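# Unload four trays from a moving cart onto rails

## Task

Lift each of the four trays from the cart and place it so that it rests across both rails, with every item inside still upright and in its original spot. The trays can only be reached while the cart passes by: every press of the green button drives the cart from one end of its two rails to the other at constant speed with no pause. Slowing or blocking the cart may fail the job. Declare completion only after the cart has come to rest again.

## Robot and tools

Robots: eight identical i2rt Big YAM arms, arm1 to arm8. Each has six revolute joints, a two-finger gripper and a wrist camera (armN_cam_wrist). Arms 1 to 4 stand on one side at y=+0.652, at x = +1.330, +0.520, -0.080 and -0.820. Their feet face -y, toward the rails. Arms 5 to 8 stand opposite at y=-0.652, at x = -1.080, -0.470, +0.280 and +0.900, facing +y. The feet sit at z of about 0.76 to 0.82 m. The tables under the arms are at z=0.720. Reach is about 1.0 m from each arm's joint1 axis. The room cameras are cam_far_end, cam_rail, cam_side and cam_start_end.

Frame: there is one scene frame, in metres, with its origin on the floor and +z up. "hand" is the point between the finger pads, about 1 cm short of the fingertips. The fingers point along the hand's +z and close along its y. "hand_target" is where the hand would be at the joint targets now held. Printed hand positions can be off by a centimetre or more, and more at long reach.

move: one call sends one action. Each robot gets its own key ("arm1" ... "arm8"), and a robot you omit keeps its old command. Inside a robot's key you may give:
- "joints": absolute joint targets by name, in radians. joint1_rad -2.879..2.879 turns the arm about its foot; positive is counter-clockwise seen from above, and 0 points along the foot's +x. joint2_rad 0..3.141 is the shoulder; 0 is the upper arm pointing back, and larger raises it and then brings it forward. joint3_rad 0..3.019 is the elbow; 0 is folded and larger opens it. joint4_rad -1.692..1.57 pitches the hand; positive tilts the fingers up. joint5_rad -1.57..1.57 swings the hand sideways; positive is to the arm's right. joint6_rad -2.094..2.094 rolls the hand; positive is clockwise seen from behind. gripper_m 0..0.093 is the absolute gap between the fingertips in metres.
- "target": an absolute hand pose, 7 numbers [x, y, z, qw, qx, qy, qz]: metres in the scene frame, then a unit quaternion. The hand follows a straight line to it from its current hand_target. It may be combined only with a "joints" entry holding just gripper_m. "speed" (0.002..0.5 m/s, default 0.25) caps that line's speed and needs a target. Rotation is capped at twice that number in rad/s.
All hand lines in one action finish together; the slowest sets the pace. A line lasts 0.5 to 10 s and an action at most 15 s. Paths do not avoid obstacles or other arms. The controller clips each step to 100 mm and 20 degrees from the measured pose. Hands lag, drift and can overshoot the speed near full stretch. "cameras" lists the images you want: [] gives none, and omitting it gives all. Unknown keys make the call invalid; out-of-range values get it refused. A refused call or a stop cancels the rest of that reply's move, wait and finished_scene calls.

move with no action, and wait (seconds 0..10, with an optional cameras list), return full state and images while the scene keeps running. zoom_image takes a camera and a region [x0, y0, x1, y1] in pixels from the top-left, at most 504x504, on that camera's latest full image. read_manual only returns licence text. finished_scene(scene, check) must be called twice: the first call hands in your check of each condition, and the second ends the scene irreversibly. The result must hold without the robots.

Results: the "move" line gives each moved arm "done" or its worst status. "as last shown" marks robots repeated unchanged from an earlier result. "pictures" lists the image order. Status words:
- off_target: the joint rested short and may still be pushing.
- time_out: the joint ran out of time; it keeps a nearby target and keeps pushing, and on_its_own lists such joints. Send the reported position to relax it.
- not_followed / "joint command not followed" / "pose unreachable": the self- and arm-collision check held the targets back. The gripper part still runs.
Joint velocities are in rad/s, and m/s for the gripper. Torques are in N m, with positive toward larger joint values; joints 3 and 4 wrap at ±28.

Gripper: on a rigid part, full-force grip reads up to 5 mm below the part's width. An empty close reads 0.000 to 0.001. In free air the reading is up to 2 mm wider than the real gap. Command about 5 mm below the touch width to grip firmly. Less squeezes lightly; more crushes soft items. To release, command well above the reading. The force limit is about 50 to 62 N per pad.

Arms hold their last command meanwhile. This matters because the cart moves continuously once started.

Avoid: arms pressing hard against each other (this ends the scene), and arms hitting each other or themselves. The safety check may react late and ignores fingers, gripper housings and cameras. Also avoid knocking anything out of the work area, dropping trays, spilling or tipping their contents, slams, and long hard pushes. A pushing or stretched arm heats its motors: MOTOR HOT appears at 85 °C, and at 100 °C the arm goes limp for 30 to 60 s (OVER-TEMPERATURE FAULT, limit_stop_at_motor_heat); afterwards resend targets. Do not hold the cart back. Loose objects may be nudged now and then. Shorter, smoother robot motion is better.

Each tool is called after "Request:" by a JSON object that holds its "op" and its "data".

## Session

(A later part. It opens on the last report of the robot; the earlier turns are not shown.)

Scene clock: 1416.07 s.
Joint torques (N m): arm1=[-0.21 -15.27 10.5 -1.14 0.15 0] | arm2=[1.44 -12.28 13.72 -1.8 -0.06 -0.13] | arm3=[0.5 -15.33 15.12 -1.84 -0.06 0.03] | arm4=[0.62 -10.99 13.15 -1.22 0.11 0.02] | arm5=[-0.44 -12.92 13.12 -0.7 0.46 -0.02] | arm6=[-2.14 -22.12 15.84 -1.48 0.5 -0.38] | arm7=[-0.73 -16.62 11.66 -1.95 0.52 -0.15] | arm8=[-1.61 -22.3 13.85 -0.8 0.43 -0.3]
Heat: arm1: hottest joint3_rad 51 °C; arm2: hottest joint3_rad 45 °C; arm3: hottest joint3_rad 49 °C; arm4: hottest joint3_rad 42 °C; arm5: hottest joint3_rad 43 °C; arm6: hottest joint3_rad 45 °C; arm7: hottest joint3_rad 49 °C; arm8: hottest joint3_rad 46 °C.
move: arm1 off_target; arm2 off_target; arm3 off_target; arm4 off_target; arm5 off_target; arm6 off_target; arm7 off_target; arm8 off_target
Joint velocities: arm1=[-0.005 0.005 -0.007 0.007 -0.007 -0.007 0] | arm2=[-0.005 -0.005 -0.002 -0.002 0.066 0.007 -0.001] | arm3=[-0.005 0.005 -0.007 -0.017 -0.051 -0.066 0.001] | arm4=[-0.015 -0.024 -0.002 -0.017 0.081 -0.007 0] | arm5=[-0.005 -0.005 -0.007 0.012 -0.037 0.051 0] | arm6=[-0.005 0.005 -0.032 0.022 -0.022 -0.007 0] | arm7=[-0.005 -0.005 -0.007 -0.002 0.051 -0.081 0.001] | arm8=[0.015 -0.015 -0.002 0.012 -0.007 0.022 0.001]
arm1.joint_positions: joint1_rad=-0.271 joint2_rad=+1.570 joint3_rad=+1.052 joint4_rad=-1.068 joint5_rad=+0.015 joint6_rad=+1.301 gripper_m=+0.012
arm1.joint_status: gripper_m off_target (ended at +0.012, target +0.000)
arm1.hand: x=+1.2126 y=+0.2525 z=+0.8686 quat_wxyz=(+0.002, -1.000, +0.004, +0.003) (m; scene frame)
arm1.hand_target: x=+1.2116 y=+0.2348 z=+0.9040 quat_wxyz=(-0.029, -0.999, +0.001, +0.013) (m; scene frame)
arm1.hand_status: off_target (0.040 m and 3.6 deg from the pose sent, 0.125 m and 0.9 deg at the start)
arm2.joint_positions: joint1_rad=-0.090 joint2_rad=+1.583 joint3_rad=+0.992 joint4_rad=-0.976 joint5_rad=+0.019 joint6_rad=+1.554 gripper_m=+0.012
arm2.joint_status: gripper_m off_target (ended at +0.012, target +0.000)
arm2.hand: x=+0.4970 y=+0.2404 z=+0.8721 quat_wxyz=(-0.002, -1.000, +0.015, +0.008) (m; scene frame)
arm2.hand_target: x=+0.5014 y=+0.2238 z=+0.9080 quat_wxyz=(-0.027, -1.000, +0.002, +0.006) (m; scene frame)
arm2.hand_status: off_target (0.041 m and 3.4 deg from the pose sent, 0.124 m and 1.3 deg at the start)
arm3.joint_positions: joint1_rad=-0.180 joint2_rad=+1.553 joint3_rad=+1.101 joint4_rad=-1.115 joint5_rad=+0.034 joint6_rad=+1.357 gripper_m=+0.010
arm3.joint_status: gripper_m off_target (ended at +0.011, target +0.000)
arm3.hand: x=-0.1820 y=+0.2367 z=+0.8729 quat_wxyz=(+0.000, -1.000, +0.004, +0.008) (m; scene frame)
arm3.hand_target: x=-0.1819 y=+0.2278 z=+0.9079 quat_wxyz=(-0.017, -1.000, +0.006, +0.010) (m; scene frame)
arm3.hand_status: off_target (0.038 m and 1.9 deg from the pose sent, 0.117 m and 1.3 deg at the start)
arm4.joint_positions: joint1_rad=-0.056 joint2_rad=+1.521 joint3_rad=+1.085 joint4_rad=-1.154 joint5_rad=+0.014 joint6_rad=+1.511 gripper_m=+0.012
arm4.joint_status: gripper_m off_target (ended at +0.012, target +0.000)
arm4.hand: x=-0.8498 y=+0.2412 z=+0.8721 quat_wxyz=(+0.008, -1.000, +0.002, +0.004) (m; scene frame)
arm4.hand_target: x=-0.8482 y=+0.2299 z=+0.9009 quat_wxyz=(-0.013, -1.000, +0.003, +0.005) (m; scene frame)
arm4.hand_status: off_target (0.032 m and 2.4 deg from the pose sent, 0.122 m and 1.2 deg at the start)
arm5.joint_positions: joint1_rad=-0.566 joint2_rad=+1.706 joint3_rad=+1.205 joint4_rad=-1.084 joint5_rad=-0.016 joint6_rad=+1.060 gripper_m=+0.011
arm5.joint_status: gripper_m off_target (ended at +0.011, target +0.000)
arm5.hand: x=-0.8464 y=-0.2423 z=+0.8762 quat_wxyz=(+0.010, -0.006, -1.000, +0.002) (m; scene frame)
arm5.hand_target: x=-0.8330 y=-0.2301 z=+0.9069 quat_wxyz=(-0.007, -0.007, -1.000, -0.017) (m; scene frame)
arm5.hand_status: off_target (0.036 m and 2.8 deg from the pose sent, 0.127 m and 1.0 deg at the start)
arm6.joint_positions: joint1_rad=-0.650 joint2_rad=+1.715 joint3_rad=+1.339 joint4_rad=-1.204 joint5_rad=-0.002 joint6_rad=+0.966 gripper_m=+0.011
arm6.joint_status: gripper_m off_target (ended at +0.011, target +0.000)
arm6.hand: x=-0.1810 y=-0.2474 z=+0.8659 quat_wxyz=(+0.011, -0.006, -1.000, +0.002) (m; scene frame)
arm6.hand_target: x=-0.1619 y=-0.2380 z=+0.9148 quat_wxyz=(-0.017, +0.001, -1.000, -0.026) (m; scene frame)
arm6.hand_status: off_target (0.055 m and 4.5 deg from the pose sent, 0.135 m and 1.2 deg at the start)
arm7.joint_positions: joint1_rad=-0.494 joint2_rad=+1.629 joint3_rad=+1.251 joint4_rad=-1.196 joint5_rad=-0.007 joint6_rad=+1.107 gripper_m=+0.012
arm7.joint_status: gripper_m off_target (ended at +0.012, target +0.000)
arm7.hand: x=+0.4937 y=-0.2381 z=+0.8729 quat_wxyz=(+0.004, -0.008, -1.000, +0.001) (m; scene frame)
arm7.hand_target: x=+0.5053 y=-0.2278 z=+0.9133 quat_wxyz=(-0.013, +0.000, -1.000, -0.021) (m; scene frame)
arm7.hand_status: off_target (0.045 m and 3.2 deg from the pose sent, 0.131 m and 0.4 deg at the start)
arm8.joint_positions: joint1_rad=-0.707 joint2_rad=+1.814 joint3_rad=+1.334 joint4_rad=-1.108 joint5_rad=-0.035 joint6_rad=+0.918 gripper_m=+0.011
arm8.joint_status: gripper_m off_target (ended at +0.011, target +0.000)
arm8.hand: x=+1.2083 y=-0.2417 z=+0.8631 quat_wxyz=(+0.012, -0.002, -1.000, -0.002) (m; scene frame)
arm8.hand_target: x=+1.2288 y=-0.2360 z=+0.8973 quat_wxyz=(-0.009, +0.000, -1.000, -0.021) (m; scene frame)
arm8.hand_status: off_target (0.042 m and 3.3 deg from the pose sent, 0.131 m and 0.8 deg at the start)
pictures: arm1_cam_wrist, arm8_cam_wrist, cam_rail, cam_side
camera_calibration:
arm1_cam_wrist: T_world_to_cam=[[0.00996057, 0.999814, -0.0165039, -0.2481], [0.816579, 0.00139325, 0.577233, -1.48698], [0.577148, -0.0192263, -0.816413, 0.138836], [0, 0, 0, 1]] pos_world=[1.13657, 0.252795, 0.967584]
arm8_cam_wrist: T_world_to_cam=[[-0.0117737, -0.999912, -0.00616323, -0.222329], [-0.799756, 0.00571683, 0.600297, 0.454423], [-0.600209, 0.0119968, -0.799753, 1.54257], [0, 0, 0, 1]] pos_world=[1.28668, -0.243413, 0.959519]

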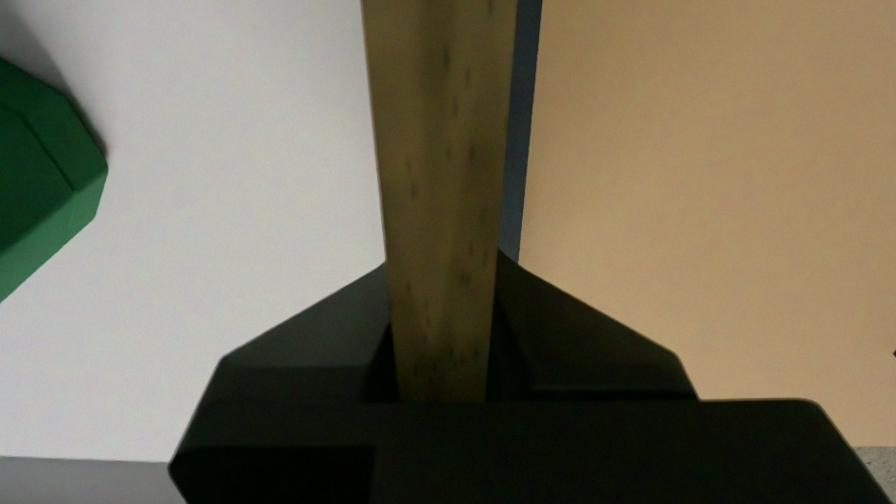

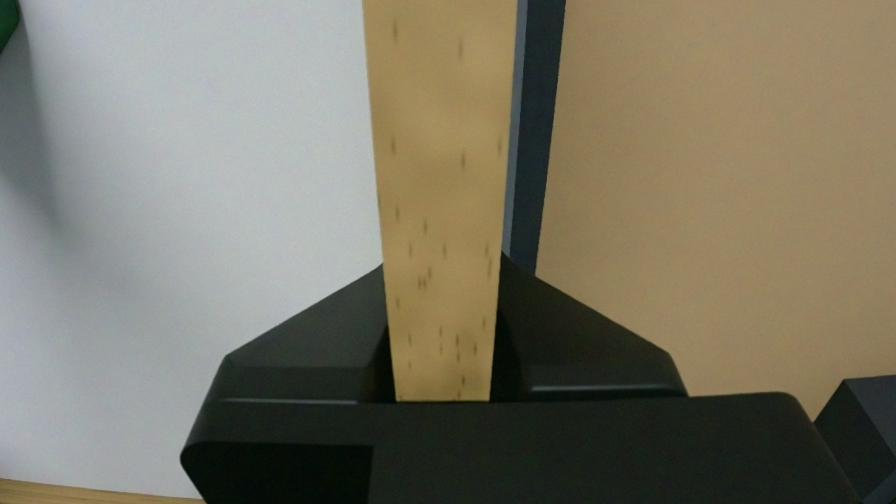

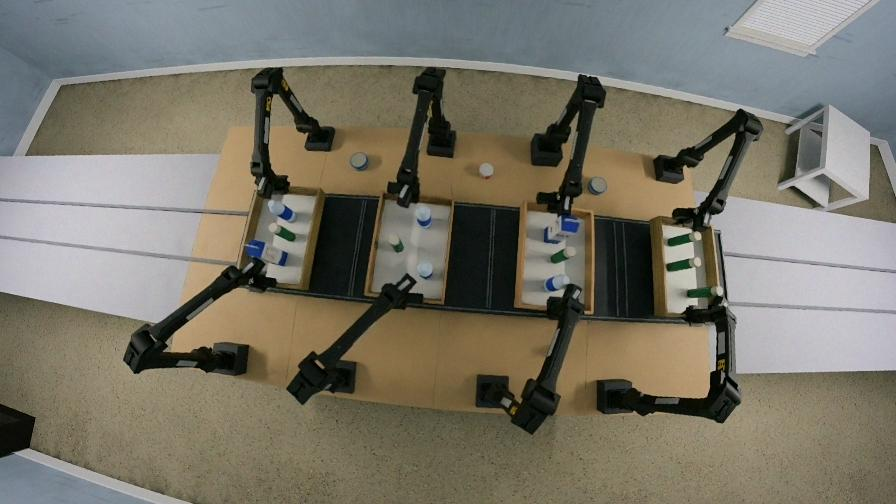

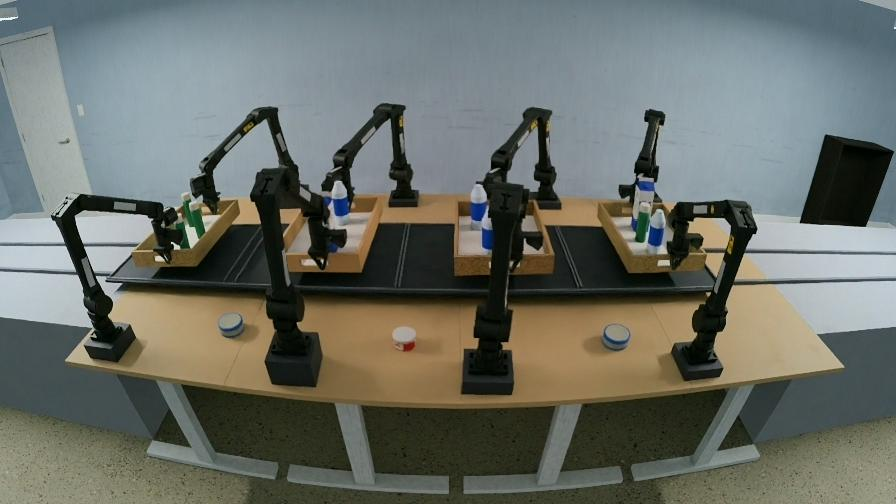

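Request:
{"op": "wait", "data": {"seconds": 10, "cameras": ["cam_rail", "cam_side"]}}

Scene clock: 1439.37 s.
Joint torques (N m): arm1=[0.26 -15.85 10.5 -1.07 0.13 0.01] | arm2=[1.08 -12.45 13.5 -1.83 -0.09 -0.15] | arm3=[0.56 -15.38 15.12 -1.85 -0.06 0.03] | arm4=[0.56 -10.99 13.12 -1.18 0.1 0.04] | arm5=[-0.73 -13.57 13.03 -0.7 0.5 -0.04] | arm6=[-2.08 -22.24 15.83 -1.5 0.5 -0.37] | arm7=[-0.79 -16.56 11.67 -1.95 0.52 -0.16] | arm8=[-1.67 -22.42 13.83 -0.76 0.42 -0.3]
Heat: arm1: hottest joint3_rad 48 °C; arm2: hottest joint3_rad 48 °C; arm3: hottest joint3_rad 50 °C; arm4: hottest joint3_rad 41 °C; arm5: hottest joint3_rad 44 °C; arm6: hottest joint3_rad 51 °C; arm7: hottest joint3_rad 51 °C; arm8: hottest joint3_rad 48 °C.
Joint velocities: arm1=[-0.015 -0.024 -0.012 -0.007 0.007 -0.022 0] | arm2=[-0.015 -0.005 0.002 -0.007 0.022 -0.022 -0.001] | arm3=[-0.015 -0.005 -0.007 -0.002 -0.037 0.022 0.001] | arm4=[-0.015 0.005 0.002 -0.012 -0.022 0.007 0] | arm5=[-0.015 -0.015 -0.012 0.002 -0.066 0.007 0] | arm6=[-0.005 -0.005 0.007 0.007 0.022 -0.066 0] | arm7=[-0.005 0.005 -0.027 -0.017 -0.051 0.007 0] | arm8=[-0.015 -0.015 0.002 0.012 0.022 0.037 -0.001]
arm1.joint_positions: joint1_rad=-0.271 joint2_rad=+1.570 joint3_rad=+1.052 joint4_rad=-1.068 joint5_rad=+0.015 joint6_rad=+1.301 gripper_m=+0.012
arm1.joint_status: gripper_m off_target (ended at +0.012, target +0.000)
arm1.hand: x=+1.2126 y=+0.2525 z=+0.8686 quat_wxyz=(+0.002, -1.000, +0.004, +0.003) (m; scene frame)
arm1.hand_target: x=+1.2116 y=+0.2348 z=+0.9040 quat_wxyz=(-0.029, -0.999, +0.001, +0.013) (m; scene frame)
arm1.hand_status: off_target (0.040 m and 3.6 deg from the pose sent, 0.125 m and 0.9 deg at the start)
arm2.joint_positions: joint1_rad=-0.090 joint2_rad=+1.583 joint3_rad=+0.992 joint4_rad=-0.976 joint5_rad=+0.019 joint6_rad=+1.554 gripper_m=+0.012
arm2.joint_status: gripper_m off_target (ended at +0.012, target +0.000)
arm2.hand: x=+0.4970 y=+0.2404 z=+0.8721 quat_wxyz=(-0.002, -1.000, +0.015, +0.008) (m; scene frame)
arm2.hand_target: x=+0.5014 y=+0.2238 z=+0.9080 quat_wxyz=(-0.027, -1.000, +0.002, +0.006) (m; scene frame)
arm2.hand_status: off_target (0.041 m and 3.4 deg from the pose sent, 0.124 m and 1.3 deg at the start)
arm3.joint_positions: joint1_rad=-0.180 joint2_rad=+1.553 joint3_rad=+1.101 joint4_rad=-1.115 joint5_rad=+0.034 joint6_rad=+1.357 gripper_m=+0.010
arm3.joint_status: gripper_m off_target (ended at +0.011, target +0.000)
arm3.hand: x=-0.1820 y=+0.2367 z=+0.8729 quat_wxyz=(+0.000, -1.000, +0.004, +0.008) (m; scene frame)
arm3.hand_target: x=-0.1819 y=+0.2278 z=+0.9079 quat_wxyz=(-0.017, -1.000, +0.006, +0.010) (m; scene frame)
arm3.hand_status: off_target (0.038 m and 1.9 deg from the pose sent, 0.117 m and 1.3 deg at the start)
arm4.joint_positions: joint1_rad=-0.056 joint2_rad=+1.521 joint3_rad=+1.085 joint4_rad=-1.154 joint5_rad=+0.014 joint6_rad=+1.511 gripper_m=+0.012
arm4.joint_status: gripper_m off_target (ended at +0.012, target +0.000)
arm4.hand: x=-0.8498 y=+0.2412 z=+0.8721 quat_wxyz=(+0.008, -1.000, +0.002, +0.004) (m; scene frame)
arm4.hand_target: x=-0.8482 y=+0.2299 z=+0.9009 quat_wxyz=(-0.013, -1.000, +0.003, +0.005) (m; scene frame)
arm4.hand_status: off_target (0.032 m and 2.4 deg from the pose sent, 0.122 m and 1.2 deg at the start)
arm5.joint_positions: joint1_rad=-0.566 joint2_rad=+1.706 joint3_rad=+1.205 joint4_rad=-1.084 joint5_rad=-0.016 joint6_rad=+1.060 gripper_m=+0.011
arm5.joint_status: gripper_m off_target (ended at +0.011, target +0.000)
arm5.hand: x=-0.8464 y=-0.2423 z=+0.8762 quat_wxyz=(+0.010, -0.006, -1.000, +0.002) (m; scene frame)
arm5.hand_target: x=-0.8330 y=-0.2301 z=+0.9069 quat_wxyz=(-0.007, -0.007, -1.000, -0.017) (m; scene frame)
arm5.hand_status: off_target (0.036 m and 2.8 deg from the pose sent, 0.127 m and 1.0 deg at the start)
arm6.joint_positions: joint1_rad=-0.650 joint2_rad=+1.715 joint3_rad=+1.339 joint4_rad=-1.204 joint5_rad=-0.002 joint6_rad=+0.966 gripper_m=+0.011
arm6.joint_status: gripper_m off_target (ended at +0.011, target +0.000)
arm6.hand: x=-0.1810 y=-0.2474 z=+0.8659 quat_wxyz=(+0.011, -0.006, -1.000, +0.002) (m; scene frame)
arm6.hand_target: x=-0.1619 y=-0.2380 z=+0.9148 quat_wxyz=(-0.017, +0.001, -1.000, -0.026) (m; scene frame)
arm6.hand_status: off_target (0.055 m and 4.5 deg from the pose sent, 0.135 m and 1.2 deg at the start)
arm7.joint_positions: joint1_rad=-0.494 joint2_rad=+1.629 joint3_rad=+1.251 joint4_rad=-1.196 joint5_rad=-0.007 joint6_rad=+1.107 gripper_m=+0.012
arm7.joint_status: gripper_m off_target (ended at +0.012, target +0.000)
arm7.hand: x=+0.4937 y=-0.2381 z=+0.8729 quat_wxyz=(+0.004, -0.008, -1.000, +0.001) (m; scene frame)
arm7.hand_target: x=+0.5053 y=-0.2278 z=+0.9133 quat_wxyz=(-0.013, +0.000, -1.000, -0.021) (m; scene frame)
arm7.hand_status: off_target (0.045 m and 3.2 deg from the pose sent, 0.131 m and 0.4 deg at the start)
arm8.joint_positions: joint1_rad=-0.707 joint2_rad=+1.814 joint3_rad=+1.334 joint4_rad=-1.108 joint5_rad=-0.035 joint6_rad=+0.918 gripper_m=+0.011
arm8.joint_status: gripper_m off_target (ended at +0.011, target +0.000)
arm8.hand: x=+1.2083 y=-0.2417 z=+0.8631 quat_wxyz=(+0.012, -0.002, -1.000, -0.002) (m; scene frame)
arm8.hand_target: x=+1.2288 y=-0.2360 z=+0.8973 quat_wxyz=(-0.009, +0.000, -1.000, -0.021) (m; scene frame)
arm8.hand_status: off_target (0.042 m and 3.3 deg from the pose sent, 0.131 m and 0.8 deg at the start)
wait: 0.03 of 10 s (the call's real time ran out); at rest from the start
pictures: cam_rail, cam_side

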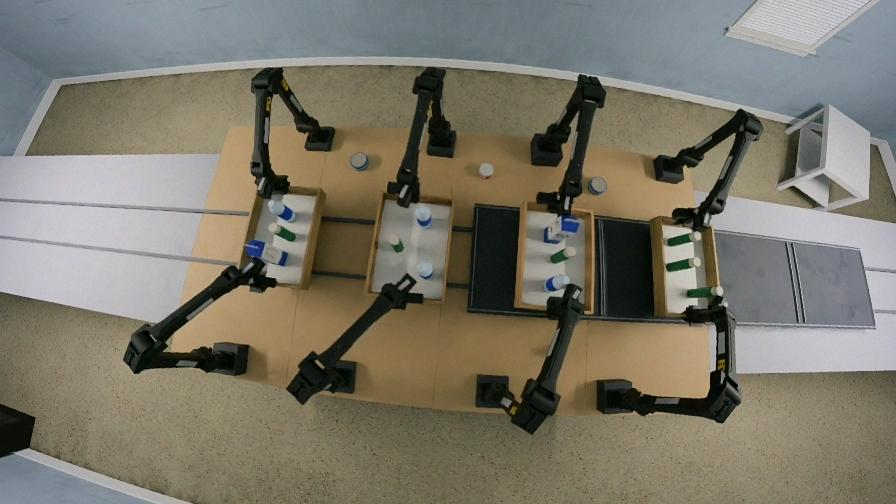

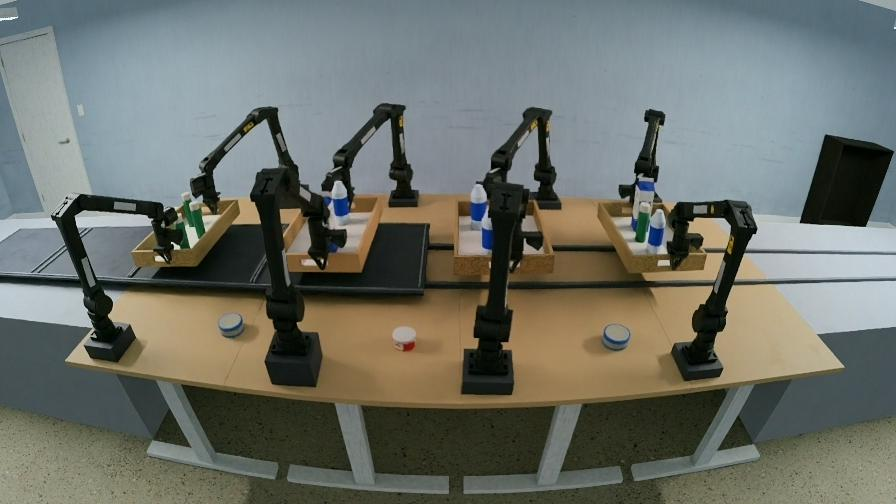

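Request:
{"op": "wait", "data": {"seconds": 10, "cameras": []}}

Request:
{"op": "wait", "data": {"seconds": 10, "cameras": ["cam_rail", "cam_far_end"]}}

Scene clock: 1452.33 s.
Joint torques (N m): arm1=[-0.38 -15.21 10.52 -1.21 0.12 0] | arm2=[1.2 -12.16 13.56 -1.74 -0.11 -0.12] | arm3=[0.5 -15.33 15.12 -1.83 -0.06 0.03] | arm4=[0.38 -10.93 13.24 -1.24 0.11 0.03] | arm5=[-0.67 -13.39 13.03 -0.66 0.47 -0.02] | arm6=[-2.2 -22.24 15.82 -1.47 0.5 -0.37] | arm7=[-0.73 -16.56 11.64 -1.92 0.51 -0.16] | arm8=[-1.67 -22.42 13.87 -0.77 0.43 -0.3]
Heat: arm1: hottest joint3_rad 48 °C; arm2: hottest joint3_rad 48 °C; arm3: hottest joint3_rad 51 °C; arm4: hottest joint3_rad 41 °C; arm5: hottest joint3_rad 45 °C; arm6: hottest joint3_rad 53 °C; arm7: hottest joint3_rad 52 °C; arm8: hottest joint3_rad 49 °C.
Joint velocities: arm1=[0.005 -0.005 -0.012 -0.017 -0.007 0.051 0] | arm2=[-0.005 -0.015 0.007 -0.027 0.007 -0.007 0] | arm3=[-0.015 -0.015 -0.002 0.002 -0.066 0.022 0] | arm4=[-0.005 0.005 0.002 -0.002 -0.007 -0.051 0.001] | arm5=[-0.015 -0.005 -0.012 -0.007 -0.081 0.081 0] | arm6=[-0.005 -0.005 0.002 -0.007 -0.051 -0.037 0.001] | arm7=[-0.005 -0.015 -0.012 -0.002 -0.022 -0.007 0.001] | arm8=[-0.015 0.005 -0.007 0.007 -0.007 -0.007 0]
arm1.joint_positions: joint1_rad=-0.271 joint2_rad=+1.570 joint3_rad=+1.052 joint4_rad=-1.068 joint5_rad=+0.015 joint6_rad=+1.301 gripper_m=+0.012
arm1.joint_status: gripper_m off_target (ended at +0.012, target +0.000)
arm1.hand: x=+1.2126 y=+0.2525 z=+0.8686 quat_wxyz=(+0.002, -1.000, +0.004, +0.003) (m; scene frame)
arm1.hand_target: x=+1.2116 y=+0.2348 z=+0.9040 quat_wxyz=(-0.029, -0.999, +0.001, +0.013) (m; scene frame)
arm1.hand_status: off_target (0.040 m and 3.6 deg from the pose sent, 0.125 m and 0.9 deg at the start)
arm2.joint_positions: joint1_rad=-0.090 joint2_rad=+1.583 joint3_rad=+0.992 joint4_rad=-0.976 joint5_rad=+0.019 joint6_rad=+1.554 gripper_m=+0.012
arm2.joint_status: gripper_m off_target (ended at +0.012, target +0.000)
arm2.hand: x=+0.4970 y=+0.2404 z=+0.8721 quat_wxyz=(-0.002, -1.000, +0.015, +0.008) (m; scene frame)
arm2.hand_target: x=+0.5014 y=+0.2238 z=+0.9080 quat_wxyz=(-0.027, -1.000, +0.002, +0.006) (m; scene frame)
arm2.hand_status: off_target (0.041 m and 3.4 deg from the pose sent, 0.124 m and 1.3 deg at the start)
arm3.joint_positions: joint1_rad=-0.180 joint2_rad=+1.553 joint3_rad=+1.101 joint4_rad=-1.115 joint5_rad=+0.034 joint6_rad=+1.357 gripper_m=+0.010
arm3.joint_status: gripper_m off_target (ended at +0.011, target +0.000)
arm3.hand: x=-0.1820 y=+0.2367 z=+0.8729 quat_wxyz=(+0.000, -1.000, +0.004, +0.008) (m; scene frame)
arm3.hand_target: x=-0.1819 y=+0.2278 z=+0.9079 quat_wxyz=(-0.017, -1.000, +0.006, +0.010) (m; scene frame)
arm3.hand_status: off_target (0.038 m and 1.9 deg from the pose sent, 0.117 m and 1.3 deg at the start)
arm4.joint_positions: joint1_rad=-0.056 joint2_rad=+1.521 joint3_rad=+1.085 joint4_rad=-1.154 joint5_rad=+0.014 joint6_rad=+1.511 gripper_m=+0.012
arm4.joint_status: gripper_m off_target (ended at +0.012, target +0.000)
arm4.hand: x=-0.8498 y=+0.2412 z=+0.8721 quat_wxyz=(+0.008, -1.000, +0.002, +0.004) (m; scene frame)
arm4.hand_target: x=-0.8482 y=+0.2299 z=+0.9009 quat_wxyz=(-0.013, -1.000, +0.003, +0.005) (m; scene frame)
arm4.hand_status: off_target (0.032 m and 2.4 deg from the pose sent, 0.122 m and 1.2 deg at the start)
arm5.joint_positions: joint1_rad=-0.566 joint2_rad=+1.706 joint3_rad=+1.205 joint4_rad=-1.084 joint5_rad=-0.016 joint6_rad=+1.060 gripper_m=+0.011
arm5.joint_status: gripper_m off_target (ended at +0.011, target +0.000)
arm5.hand: x=-0.8464 y=-0.2423 z=+0.8762 quat_wxyz=(+0.010, -0.006, -1.000, +0.002) (m; scene frame)
arm5.hand_target: x=-0.8330 y=-0.2301 z=+0.9069 quat_wxyz=(-0.007, -0.007, -1.000, -0.017) (m; scene frame)
arm5.hand_status: off_target (0.036 m and 2.8 deg from the pose sent, 0.127 m and 1.0 deg at the start)
arm6.joint_positions: joint1_rad=-0.650 joint2_rad=+1.715 joint3_rad=+1.339 joint4_rad=-1.204 joint5_rad=-0.002 joint6_rad=+0.966 gripper_m=+0.011
arm6.joint_status: gripper_m off_target (ended at +0.011, target +0.000)
arm6.hand: x=-0.1810 y=-0.2474 z=+0.8659 quat_wxyz=(+0.011, -0.006, -1.000, +0.002) (m; scene frame)
arm6.hand_target: x=-0.1619 y=-0.2380 z=+0.9148 quat_wxyz=(-0.017, +0.001, -1.000, -0.026) (m; scene frame)
arm6.hand_status: off_target (0.055 m and 4.5 deg from the pose sent, 0.135 m and 1.2 deg at the start)
arm7.joint_positions: joint1_rad=-0.494 joint2_rad=+1.629 joint3_rad=+1.251 joint4_rad=-1.196 joint5_rad=-0.007 joint6_rad=+1.107 gripper_m=+0.012
arm7.joint_status: gripper_m off_target (ended at +0.012, target +0.000)
arm7.hand: x=+0.4937 y=-0.2381 z=+0.8729 quat_wxyz=(+0.004, -0.008, -1.000, +0.001) (m; scene frame)
arm7.hand_target: x=+0.5053 y=-0.2278 z=+0.9133 quat_wxyz=(-0.013, +0.000, -1.000, -0.021) (m; scene frame)
arm7.hand_status: off_target (0.045 m and 3.2 deg from the pose sent, 0.131 m and 0.4 deg at the start)
arm8.joint_positions: joint1_rad=-0.707 joint2_rad=+1.814 joint3_rad=+1.334 joint4_rad=-1.108 joint5_rad=-0.035 joint6_rad=+0.918 gripper_m=+0.011
arm8.joint_status: gripper_m off_target (ended at +0.011, target +0.000)
arm8.hand: x=+1.2083 y=-0.2417 z=+0.8631 quat_wxyz=(+0.012, -0.002, -1.000, -0.002) (m; scene frame)
arm8.hand_target: x=+1.2288 y=-0.2360 z=+0.8973 quat_wxyz=(-0.009, +0.000, -1.000, -0.021) (m; scene frame)
arm8.hand_status: off_target (0.042 m and 3.3 deg from the pose sent, 0.131 m and 0.8 deg at the start)
wait: 10.00 s; at rest from the start
pictures: none
No camera images: "cameras" was empty.

Scene clock: 1462.33 s.
Joint torques (N m): arm1=[-0.15 -14.97 10.56 -1.17 0.16 0.07] | arm2=[1.03 -13.04 13.59 -1.85 -0.08 -0.14] | arm3=[0.5 -15.38 15.13 -1.84 -0.06 0.03] | arm4=[0.5 -10.93 13.16 -1.24 0.11 0.05] | arm5=[-0.44 -13.27 13.09 -0.61 0.47 -0.07] | arm6=[-2.14 -22.24 15.84 -1.47 0.5 -0.37] | arm7=[-0.79 -16.56 11.67 -1.92 0.52 -0.15] | arm8=[-1.79 -22.18 13.86 -0.77 0.43 -0.3]
Heat: arm1: hottest joint3_rad 48 °C; arm2: hottest joint3_rad 49 °C; arm3: hottest joint3_rad 51 °C; arm4: hottest joint3_rad 41 °C; arm5: hottest joint3_rad 46 °C; arm6: hottest joint3_rad 54 °C; arm7: hottest joint3_rad 52 °C; arm8: hottest joint3_rad 49 °C.
Joint velocities: arm1=[-0.024 -0.005 0.012 -0.002 0.007 -0.007 -0.001] | arm2=[-0.015 -0.005 -0.002 -0.002 0.007 -0.081 0.001] | arm3=[0.005 0.005 -0.002 -0.017 0.081 -0.037 -0.001] | arm4=[0.005 -0.005 0.002 0.012 0.051 0.007 0.001] | arm5=[0.005 -0.015 0.012 0.007 -0.007 -0.022 0] | arm6=[-0.005 -0.015 0.002 0.002 0.022 0.066 -0.002] | arm7=[-0.015 0.005 0.002 0.017 0.081 -0.007 -0.002] | arm8=[0.005 0.005 0.002 -0.012 0.051 0.007 0]
arm1.joint_positions: joint1_rad=-0.271 joint2_rad=+1.570 joint3_rad=+1.052 joint4_rad=-1.068 joint5_rad=+0.015 joint6_rad=+1.301 gripper_m=+0.012
arm1.joint_status: gripper_m off_target (ended at +0.012, target +0.000)
arm1.hand: x=+1.2126 y=+0.2525 z=+0.8686 quat_wxyz=(+0.002, -1.000, +0.004, +0.003) (m; scene frame)
arm1.hand_target: x=+1.2116 y=+0.2348 z=+0.9040 quat_wxyz=(-0.029, -0.999, +0.001, +0.013) (m; scene frame)
arm1.hand_status: off_target (0.040 m and 3.6 deg from the pose sent, 0.125 m and 0.9 deg at the start)
arm2.joint_positions: joint1_rad=-0.090 joint2_rad=+1.583 joint3_rad=+0.992 joint4_rad=-0.976 joint5_rad=+0.019 joint6_rad=+1.554 gripper_m=+0.012
arm2.joint_status: gripper_m off_target (ended at +0.012, target +0.000)
arm2.hand: x=+0.4970 y=+0.2404 z=+0.8721 quat_wxyz=(-0.002, -1.000, +0.015, +0.008) (m; scene frame)
arm2.hand_target: x=+0.5014 y=+0.2238 z=+0.9080 quat_wxyz=(-0.027, -1.000, +0.002, +0.006) (m; scene frame)
arm2.hand_status: off_target (0.041 m and 3.4 deg from the pose sent, 0.124 m and 1.3 deg at the start)
arm3.joint_positions: joint1_rad=-0.180 joint2_rad=+1.553 joint3_rad=+1.101 joint4_rad=-1.115 joint5_rad=+0.034 joint6_rad=+1.357 gripper_m=+0.010
arm3.joint_status: gripper_m off_target (ended at +0.011, target +0.000)
arm3.hand: x=-0.1820 y=+0.2367 z=+0.8729 quat_wxyz=(+0.000, -1.000, +0.004, +0.008) (m; scene frame)
arm3.hand_target: x=-0.1819 y=+0.2278 z=+0.9079 quat_wxyz=(-0.017, -1.000, +0.006, +0.010) (m; scene frame)
arm3.hand_status: off_target (0.038 m and 1.9 deg from the pose sent, 0.117 m and 1.3 deg at the start)
arm4.joint_positions: joint1_rad=-0.056 joint2_rad=+1.521 joint3_rad=+1.085 joint4_rad=-1.154 joint5_rad=+0.014 joint6_rad=+1.511 gripper_m=+0.012
arm4.joint_status: gripper_m off_target (ended at +0.012, target +0.000)
arm4.hand: x=-0.8498 y=+0.2412 z=+0.8721 quat_wxyz=(+0.008, -1.000, +0.002, +0.004) (m; scene frame)
arm4.hand_target: x=-0.8482 y=+0.2299 z=+0.9009 quat_wxyz=(-0.013, -1.000, +0.003, +0.005) (m; scene frame)
arm4.hand_status: off_target (0.032 m and 2.4 deg from the pose sent, 0.122 m and 1.2 deg at the start)
arm5.joint_positions: joint1_rad=-0.566 joint2_rad=+1.706 joint3_rad=+1.205 joint4_rad=-1.084 joint5_rad=-0.016 joint6_rad=+1.060 gripper_m=+0.011
arm5.joint_status: gripper_m off_target (ended at +0.011, target +0.000)
arm5.hand: x=-0.8464 y=-0.2423 z=+0.8762 quat_wxyz=(+0.010, -0.006, -1.000, +0.002) (m; scene frame)
arm5.hand_target: x=-0.8330 y=-0.2301 z=+0.9069 quat_wxyz=(-0.007, -0.007, -1.000, -0.017) (m; scene frame)
arm5.hand_status: off_target (0.036 m and 2.8 deg from the pose sent, 0.127 m and 1.0 deg at the start)
arm6.joint_positions: joint1_rad=-0.650 joint2_rad=+1.715 joint3_rad=+1.339 joint4_rad=-1.204 joint5_rad=-0.002 joint6_rad=+0.966 gripper_m=+0.011
arm6.joint_status: gripper_m off_target (ended at +0.011, target +0.000)
arm6.hand: x=-0.1810 y=-0.2474 z=+0.8659 quat_wxyz=(+0.011, -0.006, -1.000, +0.002) (m; scene frame)
arm6.hand_target: x=-0.1619 y=-0.2380 z=+0.9148 quat_wxyz=(-0.017, +0.001, -1.000, -0.026) (m; scene frame)
arm6.hand_status: off_target (0.055 m and 4.5 deg from the pose sent, 0.135 m and 1.2 deg at the start)
arm7.joint_positions: joint1_rad=-0.494 joint2_rad=+1.629 joint3_rad=+1.251 joint4_rad=-1.196 joint5_rad=-0.007 joint6_rad=+1.107 gripper_m=+0.012
arm7.joint_status: gripper_m off_target (ended at +0.012, target +0.000)
arm7.hand: x=+0.4937 y=-0.2381 z=+0.8729 quat_wxyz=(+0.004, -0.008, -1.000, +0.001) (m; scene frame)
arm7.hand_target: x=+0.5053 y=-0.2278 z=+0.9133 quat_wxyz=(-0.013, +0.000, -1.000, -0.021) (m; scene frame)
arm7.hand_status: off_target (0.045 m and 3.2 deg from the pose sent, 0.131 m and 0.4 deg at the start)
arm8.joint_positions: joint1_rad=-0.707 joint2_rad=+1.814 joint3_rad=+1.334 joint4_rad=-1.108 joint5_rad=-0.035 joint6_rad=+0.918 gripper_m=+0.011
arm8.joint_status: gripper_m off_target (ended at +0.011, target +0.000)
arm8.hand: x=+1.2083 y=-0.2417 z=+0.8631 quat_wxyz=(+0.012, -0.002, -1.000, -0.002) (m; scene frame)
arm8.hand_target: x=+1.2288 y=-0.2360 z=+0.8973 quat_wxyz=(-0.009, +0.000, -1.000, -0.021) (m; scene frame)
arm8.hand_status: off_target (0.042 m and 3.3 deg from the pose sent, 0.131 m and 0.8 deg at the start)
wait: 10.00 s; at rest by 0.27 s
pictures: cam_far_end, cam_rail

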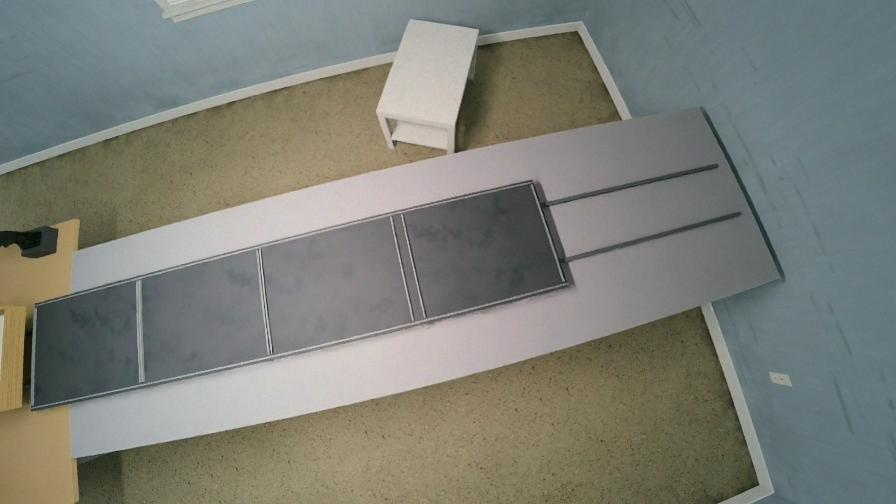

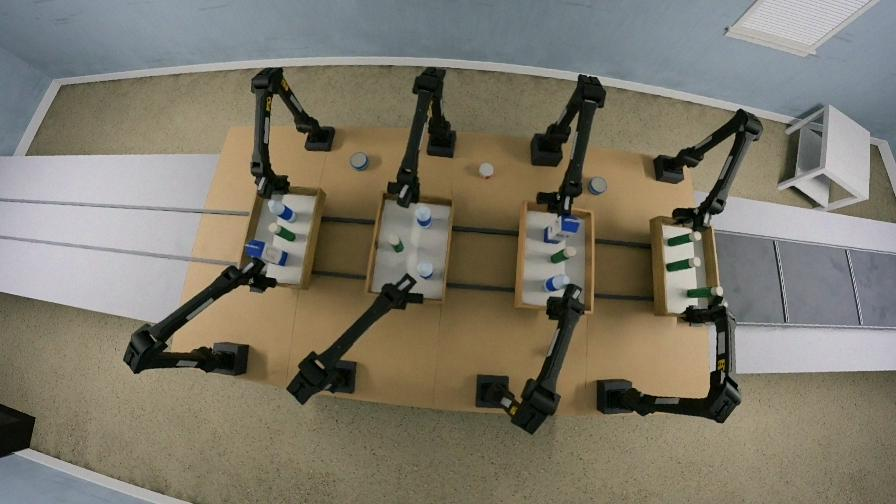

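Request:
{"op": "wait", "data": {"seconds": 10, "cameras": ["cam_rail", "cam_side", "cam_far_end"]}}

Scene clock: 1490.57 s.
Joint torques (N m): arm1=[-0.38 -14.62 10.5 -1.26 0.08 0.04] | arm2=[1.03 -12.75 13.61 -1.78 -0.11 -0.11] | arm3=[0.5 -15.33 15.13 -1.84 -0.06 0.03] | arm4=[0.5 -11.11 13.15 -1.28 0.12 0.04] | arm5=[-0.26 -13.22 12.9 -0.72 0.48 -0.04] | arm6=[-2.14 -22.12 15.83 -1.48 0.5 -0.37] | arm7=[-0.79 -16.5 11.67 -1.95 0.53 -0.16] | arm8=[-1.67 -22.36 13.86 -0.8 0.41 -0.31]
Heat: arm1: hottest joint3_rad 48 °C; arm2: hottest joint3_rad 49 °C; arm3: hottest joint3_rad 52 °C; arm4: hottest joint3_rad 41 °C; arm5: hottest joint3_rad 47 °C; arm6: hottest joint3_rad 56 °C; arm7: hottest joint3_rad 54 °C; arm8: hottest joint3_rad 50 °C.
Joint velocities: arm1=[-0.015 -0.015 -0.017 -0.007 -0.037 0.051 -0.001] | arm2=[-0.005 0.005 -0.007 -0.022 -0.007 0.037 0.001] | arm3=[0.005 0.005 -0.007 0.002 0.022 -0.007 0] | arm4=[-0.005 0.005 -0.007 -0.012 0.051 -0.022 0] | arm5=[-0.015 -0.005 -0.007 -0.007 0.051 -0.007 0.001] | arm6=[-0.005 -0.005 -0.012 0.002 -0.037 0.037 0] | arm7=[-0.015 -0.005 -0.007 0.007 0.007 0.037 0] | arm8=[-0.005 0.005 0.007 0.002 -0.022 0.066 0]
arm1.joint_positions: joint1_rad=-0.271 joint2_rad=+1.570 joint3_rad=+1.052 joint4_rad=-1.068 joint5_rad=+0.015 joint6_rad=+1.301 gripper_m=+0.012
arm1.joint_status: gripper_m off_target (ended at +0.012, target +0.000)
arm1.hand: x=+1.2126 y=+0.2525 z=+0.8686 quat_wxyz=(+0.002, -1.000, +0.004, +0.003) (m; scene frame)
arm1.hand_target: x=+1.2116 y=+0.2348 z=+0.9040 quat_wxyz=(-0.029, -0.999, +0.001, +0.013) (m; scene frame)
arm1.hand_status: off_target (0.040 m and 3.6 deg from the pose sent, 0.125 m and 0.9 deg at the start)
arm2.joint_positions: joint1_rad=-0.090 joint2_rad=+1.583 joint3_rad=+0.992 joint4_rad=-0.976 joint5_rad=+0.019 joint6_rad=+1.554 gripper_m=+0.012
arm2.joint_status: gripper_m off_target (ended at +0.012, target +0.000)
arm2.hand: x=+0.4970 y=+0.2404 z=+0.8721 quat_wxyz=(-0.002, -1.000, +0.015, +0.008) (m; scene frame)
arm2.hand_target: x=+0.5014 y=+0.2238 z=+0.9080 quat_wxyz=(-0.027, -1.000, +0.002, +0.006) (m; scene frame)
arm2.hand_status: off_target (0.041 m and 3.4 deg from the pose sent, 0.124 m and 1.3 deg at the start)
arm3.joint_positions: joint1_rad=-0.180 joint2_rad=+1.553 joint3_rad=+1.101 joint4_rad=-1.115 joint5_rad=+0.034 joint6_rad=+1.357 gripper_m=+0.010
arm3.joint_status: gripper_m off_target (ended at +0.011, target +0.000)
arm3.hand: x=-0.1820 y=+0.2367 z=+0.8729 quat_wxyz=(+0.000, -1.000, +0.004, +0.008) (m; scene frame)
arm3.hand_target: x=-0.1819 y=+0.2278 z=+0.9079 quat_wxyz=(-0.017, -1.000, +0.006, +0.010) (m; scene frame)
arm3.hand_status: off_target (0.038 m and 1.9 deg from the pose sent, 0.117 m and 1.3 deg at the start)
arm4.joint_positions: joint1_rad=-0.056 joint2_rad=+1.521 joint3_rad=+1.085 joint4_rad=-1.154 joint5_rad=+0.014 joint6_rad=+1.511 gripper_m=+0.012
arm4.joint_status: gripper_m off_target (ended at +0.012, target +0.000)
arm4.hand: x=-0.8498 y=+0.2412 z=+0.8721 quat_wxyz=(+0.008, -1.000, +0.002, +0.004) (m; scene frame)
arm4.hand_target: x=-0.8482 y=+0.2299 z=+0.9009 quat_wxyz=(-0.013, -1.000, +0.003, +0.005) (m; scene frame)
arm4.hand_status: off_target (0.032 m and 2.4 deg from the pose sent, 0.122 m and 1.2 deg at the start)
arm5.joint_positions: joint1_rad=-0.566 joint2_rad=+1.706 joint3_rad=+1.205 joint4_rad=-1.084 joint5_rad=-0.016 joint6_rad=+1.060 gripper_m=+0.011
arm5.joint_status: gripper_m off_target (ended at +0.011, target +0.000)
arm5.hand: x=-0.8464 y=-0.2423 z=+0.8762 quat_wxyz=(+0.010, -0.006, -1.000, +0.002) (m; scene frame)
arm5.hand_target: x=-0.8330 y=-0.2301 z=+0.9069 quat_wxyz=(-0.007, -0.007, -1.000, -0.017) (m; scene frame)
arm5.hand_status: off_target (0.036 m and 2.8 deg from the pose sent, 0.127 m and 1.0 deg at the start)
arm6.joint_positions: joint1_rad=-0.650 joint2_rad=+1.715 joint3_rad=+1.339 joint4_rad=-1.204 joint5_rad=-0.002 joint6_rad=+0.966 gripper_m=+0.011
arm6.joint_status: gripper_m off_target (ended at +0.011, target +0.000)
arm6.hand: x=-0.1810 y=-0.2474 z=+0.8659 quat_wxyz=(+0.011, -0.006, -1.000, +0.002) (m; scene frame)
arm6.hand_target: x=-0.1619 y=-0.2380 z=+0.9148 quat_wxyz=(-0.017, +0.001, -1.000, -0.026) (m; scene frame)
arm6.hand_status: off_target (0.055 m and 4.5 deg from the pose sent, 0.135 m and 1.2 deg at the start)
arm7.joint_positions: joint1_rad=-0.494 joint2_rad=+1.629 joint3_rad=+1.251 joint4_rad=-1.196 joint5_rad=-0.007 joint6_rad=+1.107 gripper_m=+0.012
arm7.joint_status: gripper_m off_target (ended at +0.012, target +0.000)
arm7.hand: x=+0.4937 y=-0.2381 z=+0.8729 quat_wxyz=(+0.004, -0.008, -1.000, +0.001) (m; scene frame)
arm7.hand_target: x=+0.5053 y=-0.2278 z=+0.9133 quat_wxyz=(-0.013, +0.000, -1.000, -0.021) (m; scene frame)
arm7.hand_status: off_target (0.045 m and 3.2 deg from the pose sent, 0.131 m and 0.4 deg at the start)
arm8.joint_positions: joint1_rad=-0.707 joint2_rad=+1.814 joint3_rad=+1.334 joint4_rad=-1.108 joint5_rad=-0.035 joint6_rad=+0.918 gripper_m=+0.011
arm8.joint_status: gripper_m off_target (ended at +0.011, target +0.000)
arm8.hand: x=+1.2083 y=-0.2417 z=+0.8631 quat_wxyz=(+0.012, -0.002, -1.000, -0.002) (m; scene frame)
arm8.hand_target: x=+1.2288 y=-0.2360 z=+0.8973 quat_wxyz=(-0.009, +0.000, -1.000, -0.021) (m; scene frame)
arm8.hand_status: off_target (0.042 m and 3.3 deg from the pose sent, 0.131 m and 0.8 deg at the start)
wait: 10.00 s; at rest from the start
pictures: cam_far_end, cam_rail, cam_side

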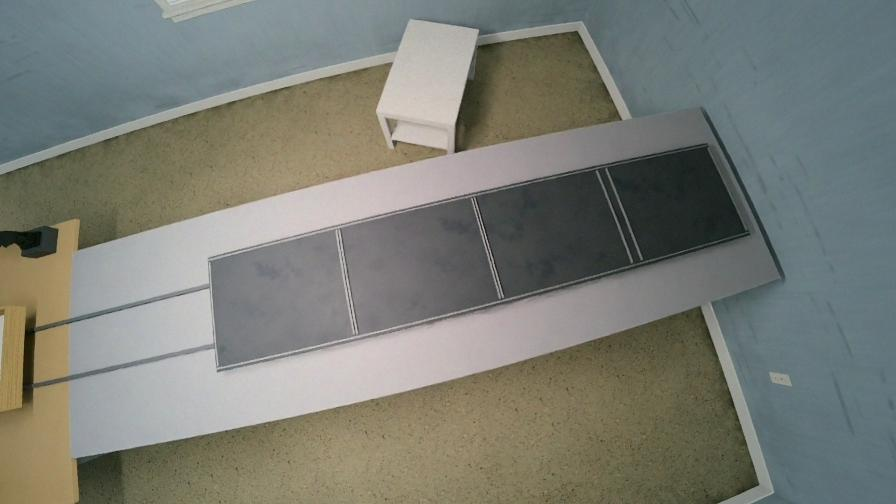

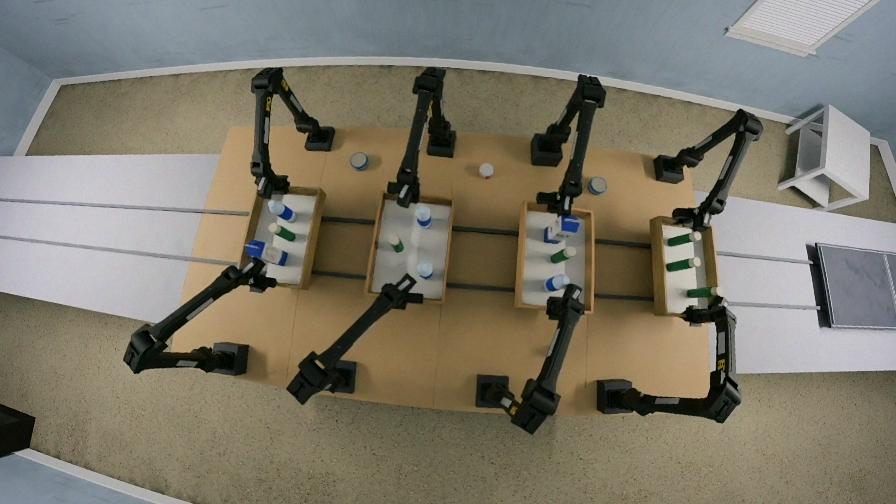

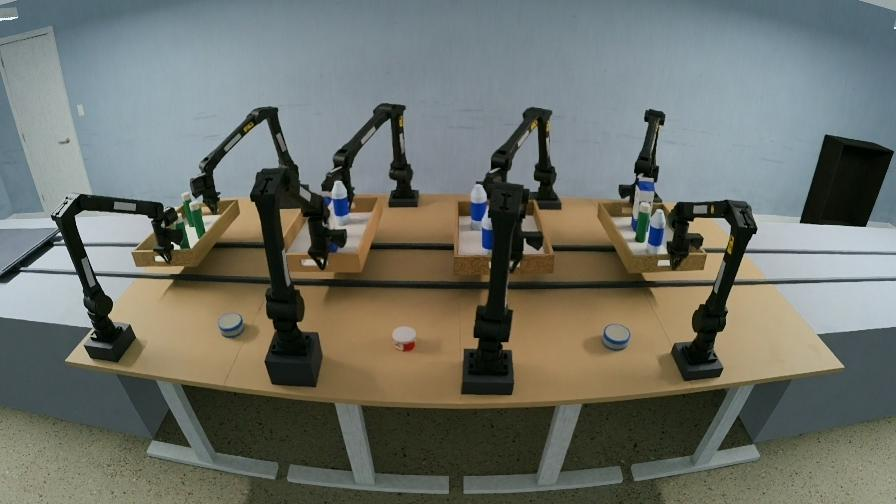

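Request:
{"op": "move", "data": {"arm1": {"target": [1.213, 0.251, 0.811, 0.029, 1, -0.001, -0.011], "speed": 0.06}, "arm2": {"target": [0.500, 0.234, 0.824, 0.028, 1, -0.002, -0.006], "speed": 0.06}, "arm3": {"target": [-0.182, 0.242, 0.813, 0.016, 1, -0.006, -0.012], "speed": 0.06}, "arm4": {"target": [-0.848, 0.245, 0.800, 0.013, 1, -0.003, -0.006], "speed": 0.06}, "arm5": {"target": [-0.840, -0.248, 0.808, 0.006, 0.007, 1, 0.016], "speed": 0.06}, "arm6": {"target": [-0.172, -0.246, 0.837, 0.016, -0.002, 1, 0.025], "speed": 0.06}, "arm7": {"target": [0.500, -0.240, 0.810, 0.012, 0, 1, 0.021], "speed": 0.06}, "arm8": {"target": [1.218, -0.244, 0.797, 0.010, 0, 1, 0.020], "speed": 0.06}, "cameras": ["cam_rail", "cam_side"]}}

Scene clock: 1501.00 s.
Joint torques (N m): arm1=[-0.5 -15.09 5.3 0.03 0.22 -0.09] | arm2=[0.91 -12.1 7.91 -0.14 0.01 -0.19] | arm3=[-0.15 -13.86 8.1 -0.23 0.12 -0.07] | arm4=[0.32 -9.11 7.49 0.25 0.21 0.06] | arm5=[-0.97 -12.16 6.74 0.43 0.46 -0.04] | arm6=[-1.61 -23 9.59 -0.21 0.46 -0.32] | arm7=[-0.67 -16.03 5.79 -0.05 0.53 -0.11] | arm8=[-0.91 -21.89 7.1 0.69 0.36 -0.22]
Heat: arm1: hottest joint3_rad 48 °C; arm2: hottest joint3_rad 49 °C; arm3: hottest joint3_rad 52 °C; arm4: hottest joint3_rad 42 °C; arm5: hottest joint3_rad 47 °C; arm6: hottest joint3_rad 56 °C; arm7: hottest joint3_rad 53 °C; arm8: hottest joint3_rad 49 °C.
move: arm1 off_target; arm2 off_target; arm3 done; arm4 done; arm5 done; arm6 off_target; arm7 done; arm8 done
Joint velocities: arm1=[-0.005 0.005 -0.022 0.007 0.022 0.037 0] | arm2=[-0.015 -0.015 0.032 -0.017 0.066 0.11 -0.001] | arm3=[0.005 -0.005 0.002 0.007 0.007 -0.007 0.001] | arm4=[-0.005 -0.005 -0.002 0.012 0.037 0.037 -0.001] | arm5=[-0.005 0.015 0.007 0.002 -0.007 -0.022 0] | arm6=[-0.005 -0.015 -0.002 0.002 -0.022 -0.066 -0.001] | arm7=[-0.005 -0.005 0.007 -0.002 0.007 0.051 -0.001] | arm8=[-0.015 0.005 0.007 0.002 -0.022 -0.095 0]
arm1.joint_positions: joint1_rad=-0.271 joint2_rad=+1.665 joint3_rad=+0.943 joint4_rad=-0.839 joint5_rad=+0.009 joint6_rad=+1.303 gripper_m=+0.012
arm1.joint_status: not commanded
arm1.hand: x=+1.2145 y=+0.2543 z=+0.7972 quat_wxyz=(-0.011, -1.000, +0.005, +0.004) (m; scene frame)
arm1.hand_target: x=+1.2133 y=+0.2520 z=+0.8107 quat_wxyz=(-0.029, -1.000, +0.001, +0.011) (m; scene frame)
arm1.hand_status: off_target (0.014 m and 2.2 deg from the pose sent, 0.058 m and 3.6 deg at the start)
arm2.joint_positions: joint1_rad=-0.090 joint2_rad=+1.690 joint3_rad=+0.915 joint4_rad=-0.773 joint5_rad=+0.017 joint6_rad=+1.553 gripper_m=+0.012
arm2.joint_status: not commanded
arm2.hand: x=+0.4974 y=+0.2398 z=+0.8081 quat_wxyz=(-0.011, -1.000, +0.015, +0.008) (m; scene frame)
arm2.hand_target: x=+0.4999 y=+0.2336 z=+0.8232 quat_wxyz=(-0.028, -1.000, +0.002, +0.006) (m; scene frame)
arm2.hand_status: off_target (0.017 m and 2.4 deg from the pose sent, 0.049 m and 3.4 deg at the start)
arm3.joint_positions: joint1_rad=-0.180 joint2_rad=+1.621 joint3_rad=+0.994 joint4_rad=-0.896 joint5_rad=+0.035 joint6_rad=+1.356 gripper_m=+0.010
arm3.joint_status: not commanded
arm3.hand: x=-0.1816 y=+0.2344 z=+0.8107 quat_wxyz=(-0.022, -1.000, +0.004, +0.014) (m; scene frame)
arm3.hand_target: x=-0.1822 y=+0.2410 z=+0.8129 quat_wxyz=(-0.016, -1.000, +0.006, +0.012) (m; scene frame)
arm3.hand_status: done (0.008 m and 0.7 deg from the pose sent, 0.060 m and 1.9 deg at the start)
arm4.joint_positions: joint1_rad=-0.056 joint2_rad=+1.587 joint3_rad=+0.951 joint4_rad=-0.901 joint5_rad=+0.013 joint6_rad=+1.508 gripper_m=+0.012
arm4.joint_status: not commanded
arm4.hand: x=-0.8494 y=+0.2417 z=+0.8029 quat_wxyz=(-0.019, -1.000, +0.001, +0.006) (m; scene frame)
arm4.hand_target: x=-0.8479 y=+0.2455 z=+0.8006 quat_wxyz=(-0.013, -1.000, +0.003, +0.006) (m; scene frame)
arm4.hand_status: done (0.005 m and 0.7 deg from the pose sent, 0.072 m and 2.4 deg at the start)
arm5.joint_positions: joint1_rad=-0.571 joint2_rad=+1.783 joint3_rad=+1.103 joint4_rad=-0.850 joint5_rad=-0.017 joint6_rad=+1.048 gripper_m=+0.011
arm5.joint_status: not commanded
arm5.hand: x=-0.8426 y=-0.2403 z=+0.8094 quat_wxyz=(-0.003, -0.002, -1.000, -0.022) (m; scene frame)
arm5.hand_target: x=-0.8400 y=-0.2477 z=+0.8084 quat_wxyz=(-0.006, -0.007, -1.000, -0.016) (m; scene frame)
arm5.hand_status: done (0.008 m and 0.9 deg from the pose sent, 0.069 m and 2.8 deg at the start)
arm6.joint_positions: joint1_rad=-0.651 joint2_rad=+1.766 joint3_rad=+1.243 joint4_rad=-1.029 joint5_rad=-0.001 joint6_rad=+0.964 gripper_m=+0.011
arm6.joint_status: not commanded
arm6.hand: x=-0.1806 y=-0.2468 z=+0.8087 quat_wxyz=(+0.003, -0.006, -1.000, -0.010) (m; scene frame)
arm6.hand_target: x=-0.1724 y=-0.2459 z=+0.8362 quat_wxyz=(-0.016, +0.002, -1.000, -0.025) (m; scene frame)
arm6.hand_status: off_target (0.030 m and 3.0 deg from the pose sent, 0.030 m and 4.5 deg at the start)
arm7.joint_positions: joint1_rad=-0.499 joint2_rad=+1.699 joint3_rad=+1.130 joint4_rad=-0.963 joint5_rad=-0.010 joint6_rad=+1.100 gripper_m=+0.012
arm7.joint_status: not commanded
arm7.hand: x=+0.4965 y=-0.2361 z=+0.8010 quat_wxyz=(-0.005, -0.006, -1.000, -0.019) (m; scene frame)
arm7.hand_target: x=+0.5001 y=-0.2398 z=+0.8103 quat_wxyz=(-0.012, +0.000, -1.000, -0.021) (m; scene frame)
arm7.hand_status: done (0.010 m and 1.1 deg from the pose sent, 0.063 m and 3.2 deg at the start)
arm8.joint_positions: joint1_rad=-0.706 joint2_rad=+1.900 joint3_rad=+1.243 joint4_rad=-0.889 joint5_rad=-0.031 joint6_rad=+0.917 gripper_m=+0.011
arm8.joint_status: not commanded
arm8.hand: x=+1.2119 y=-0.2393 z=+0.7916 quat_wxyz=(-0.003, -0.001, -1.000, -0.017) (m; scene frame)
arm8.hand_target: x=+1.2168 y=-0.2454 z=+0.7969 quat_wxyz=(-0.010, +0.000, -1.000, -0.020) (m; scene frame)
arm8.hand_status: done (0.009 m and 0.9 deg from the pose sent, 0.067 m and 3.3 deg at the start)
pictures: cam_rail, cam_side

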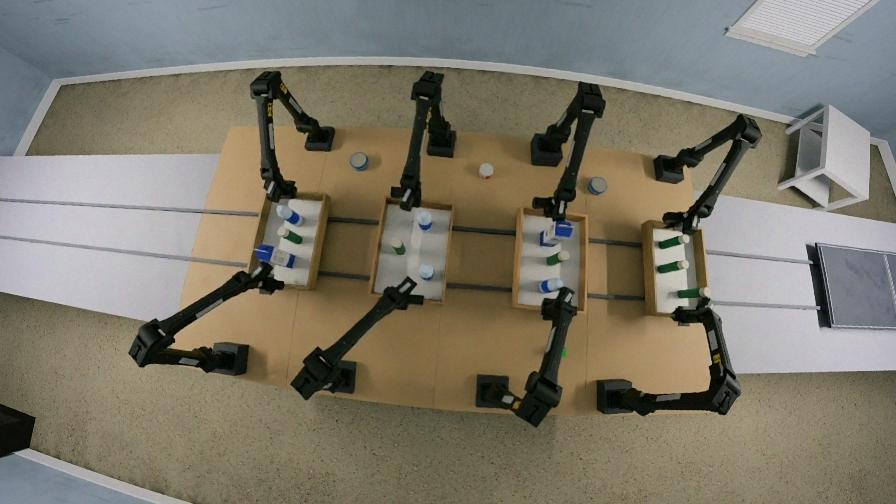

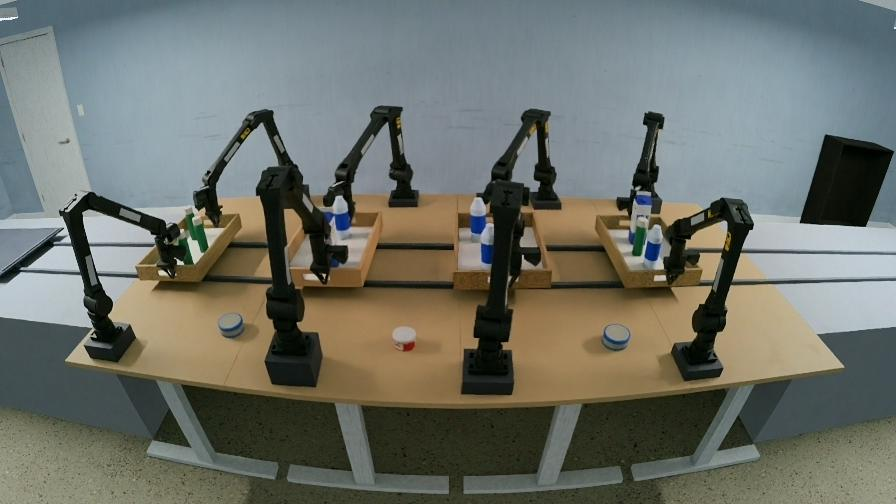

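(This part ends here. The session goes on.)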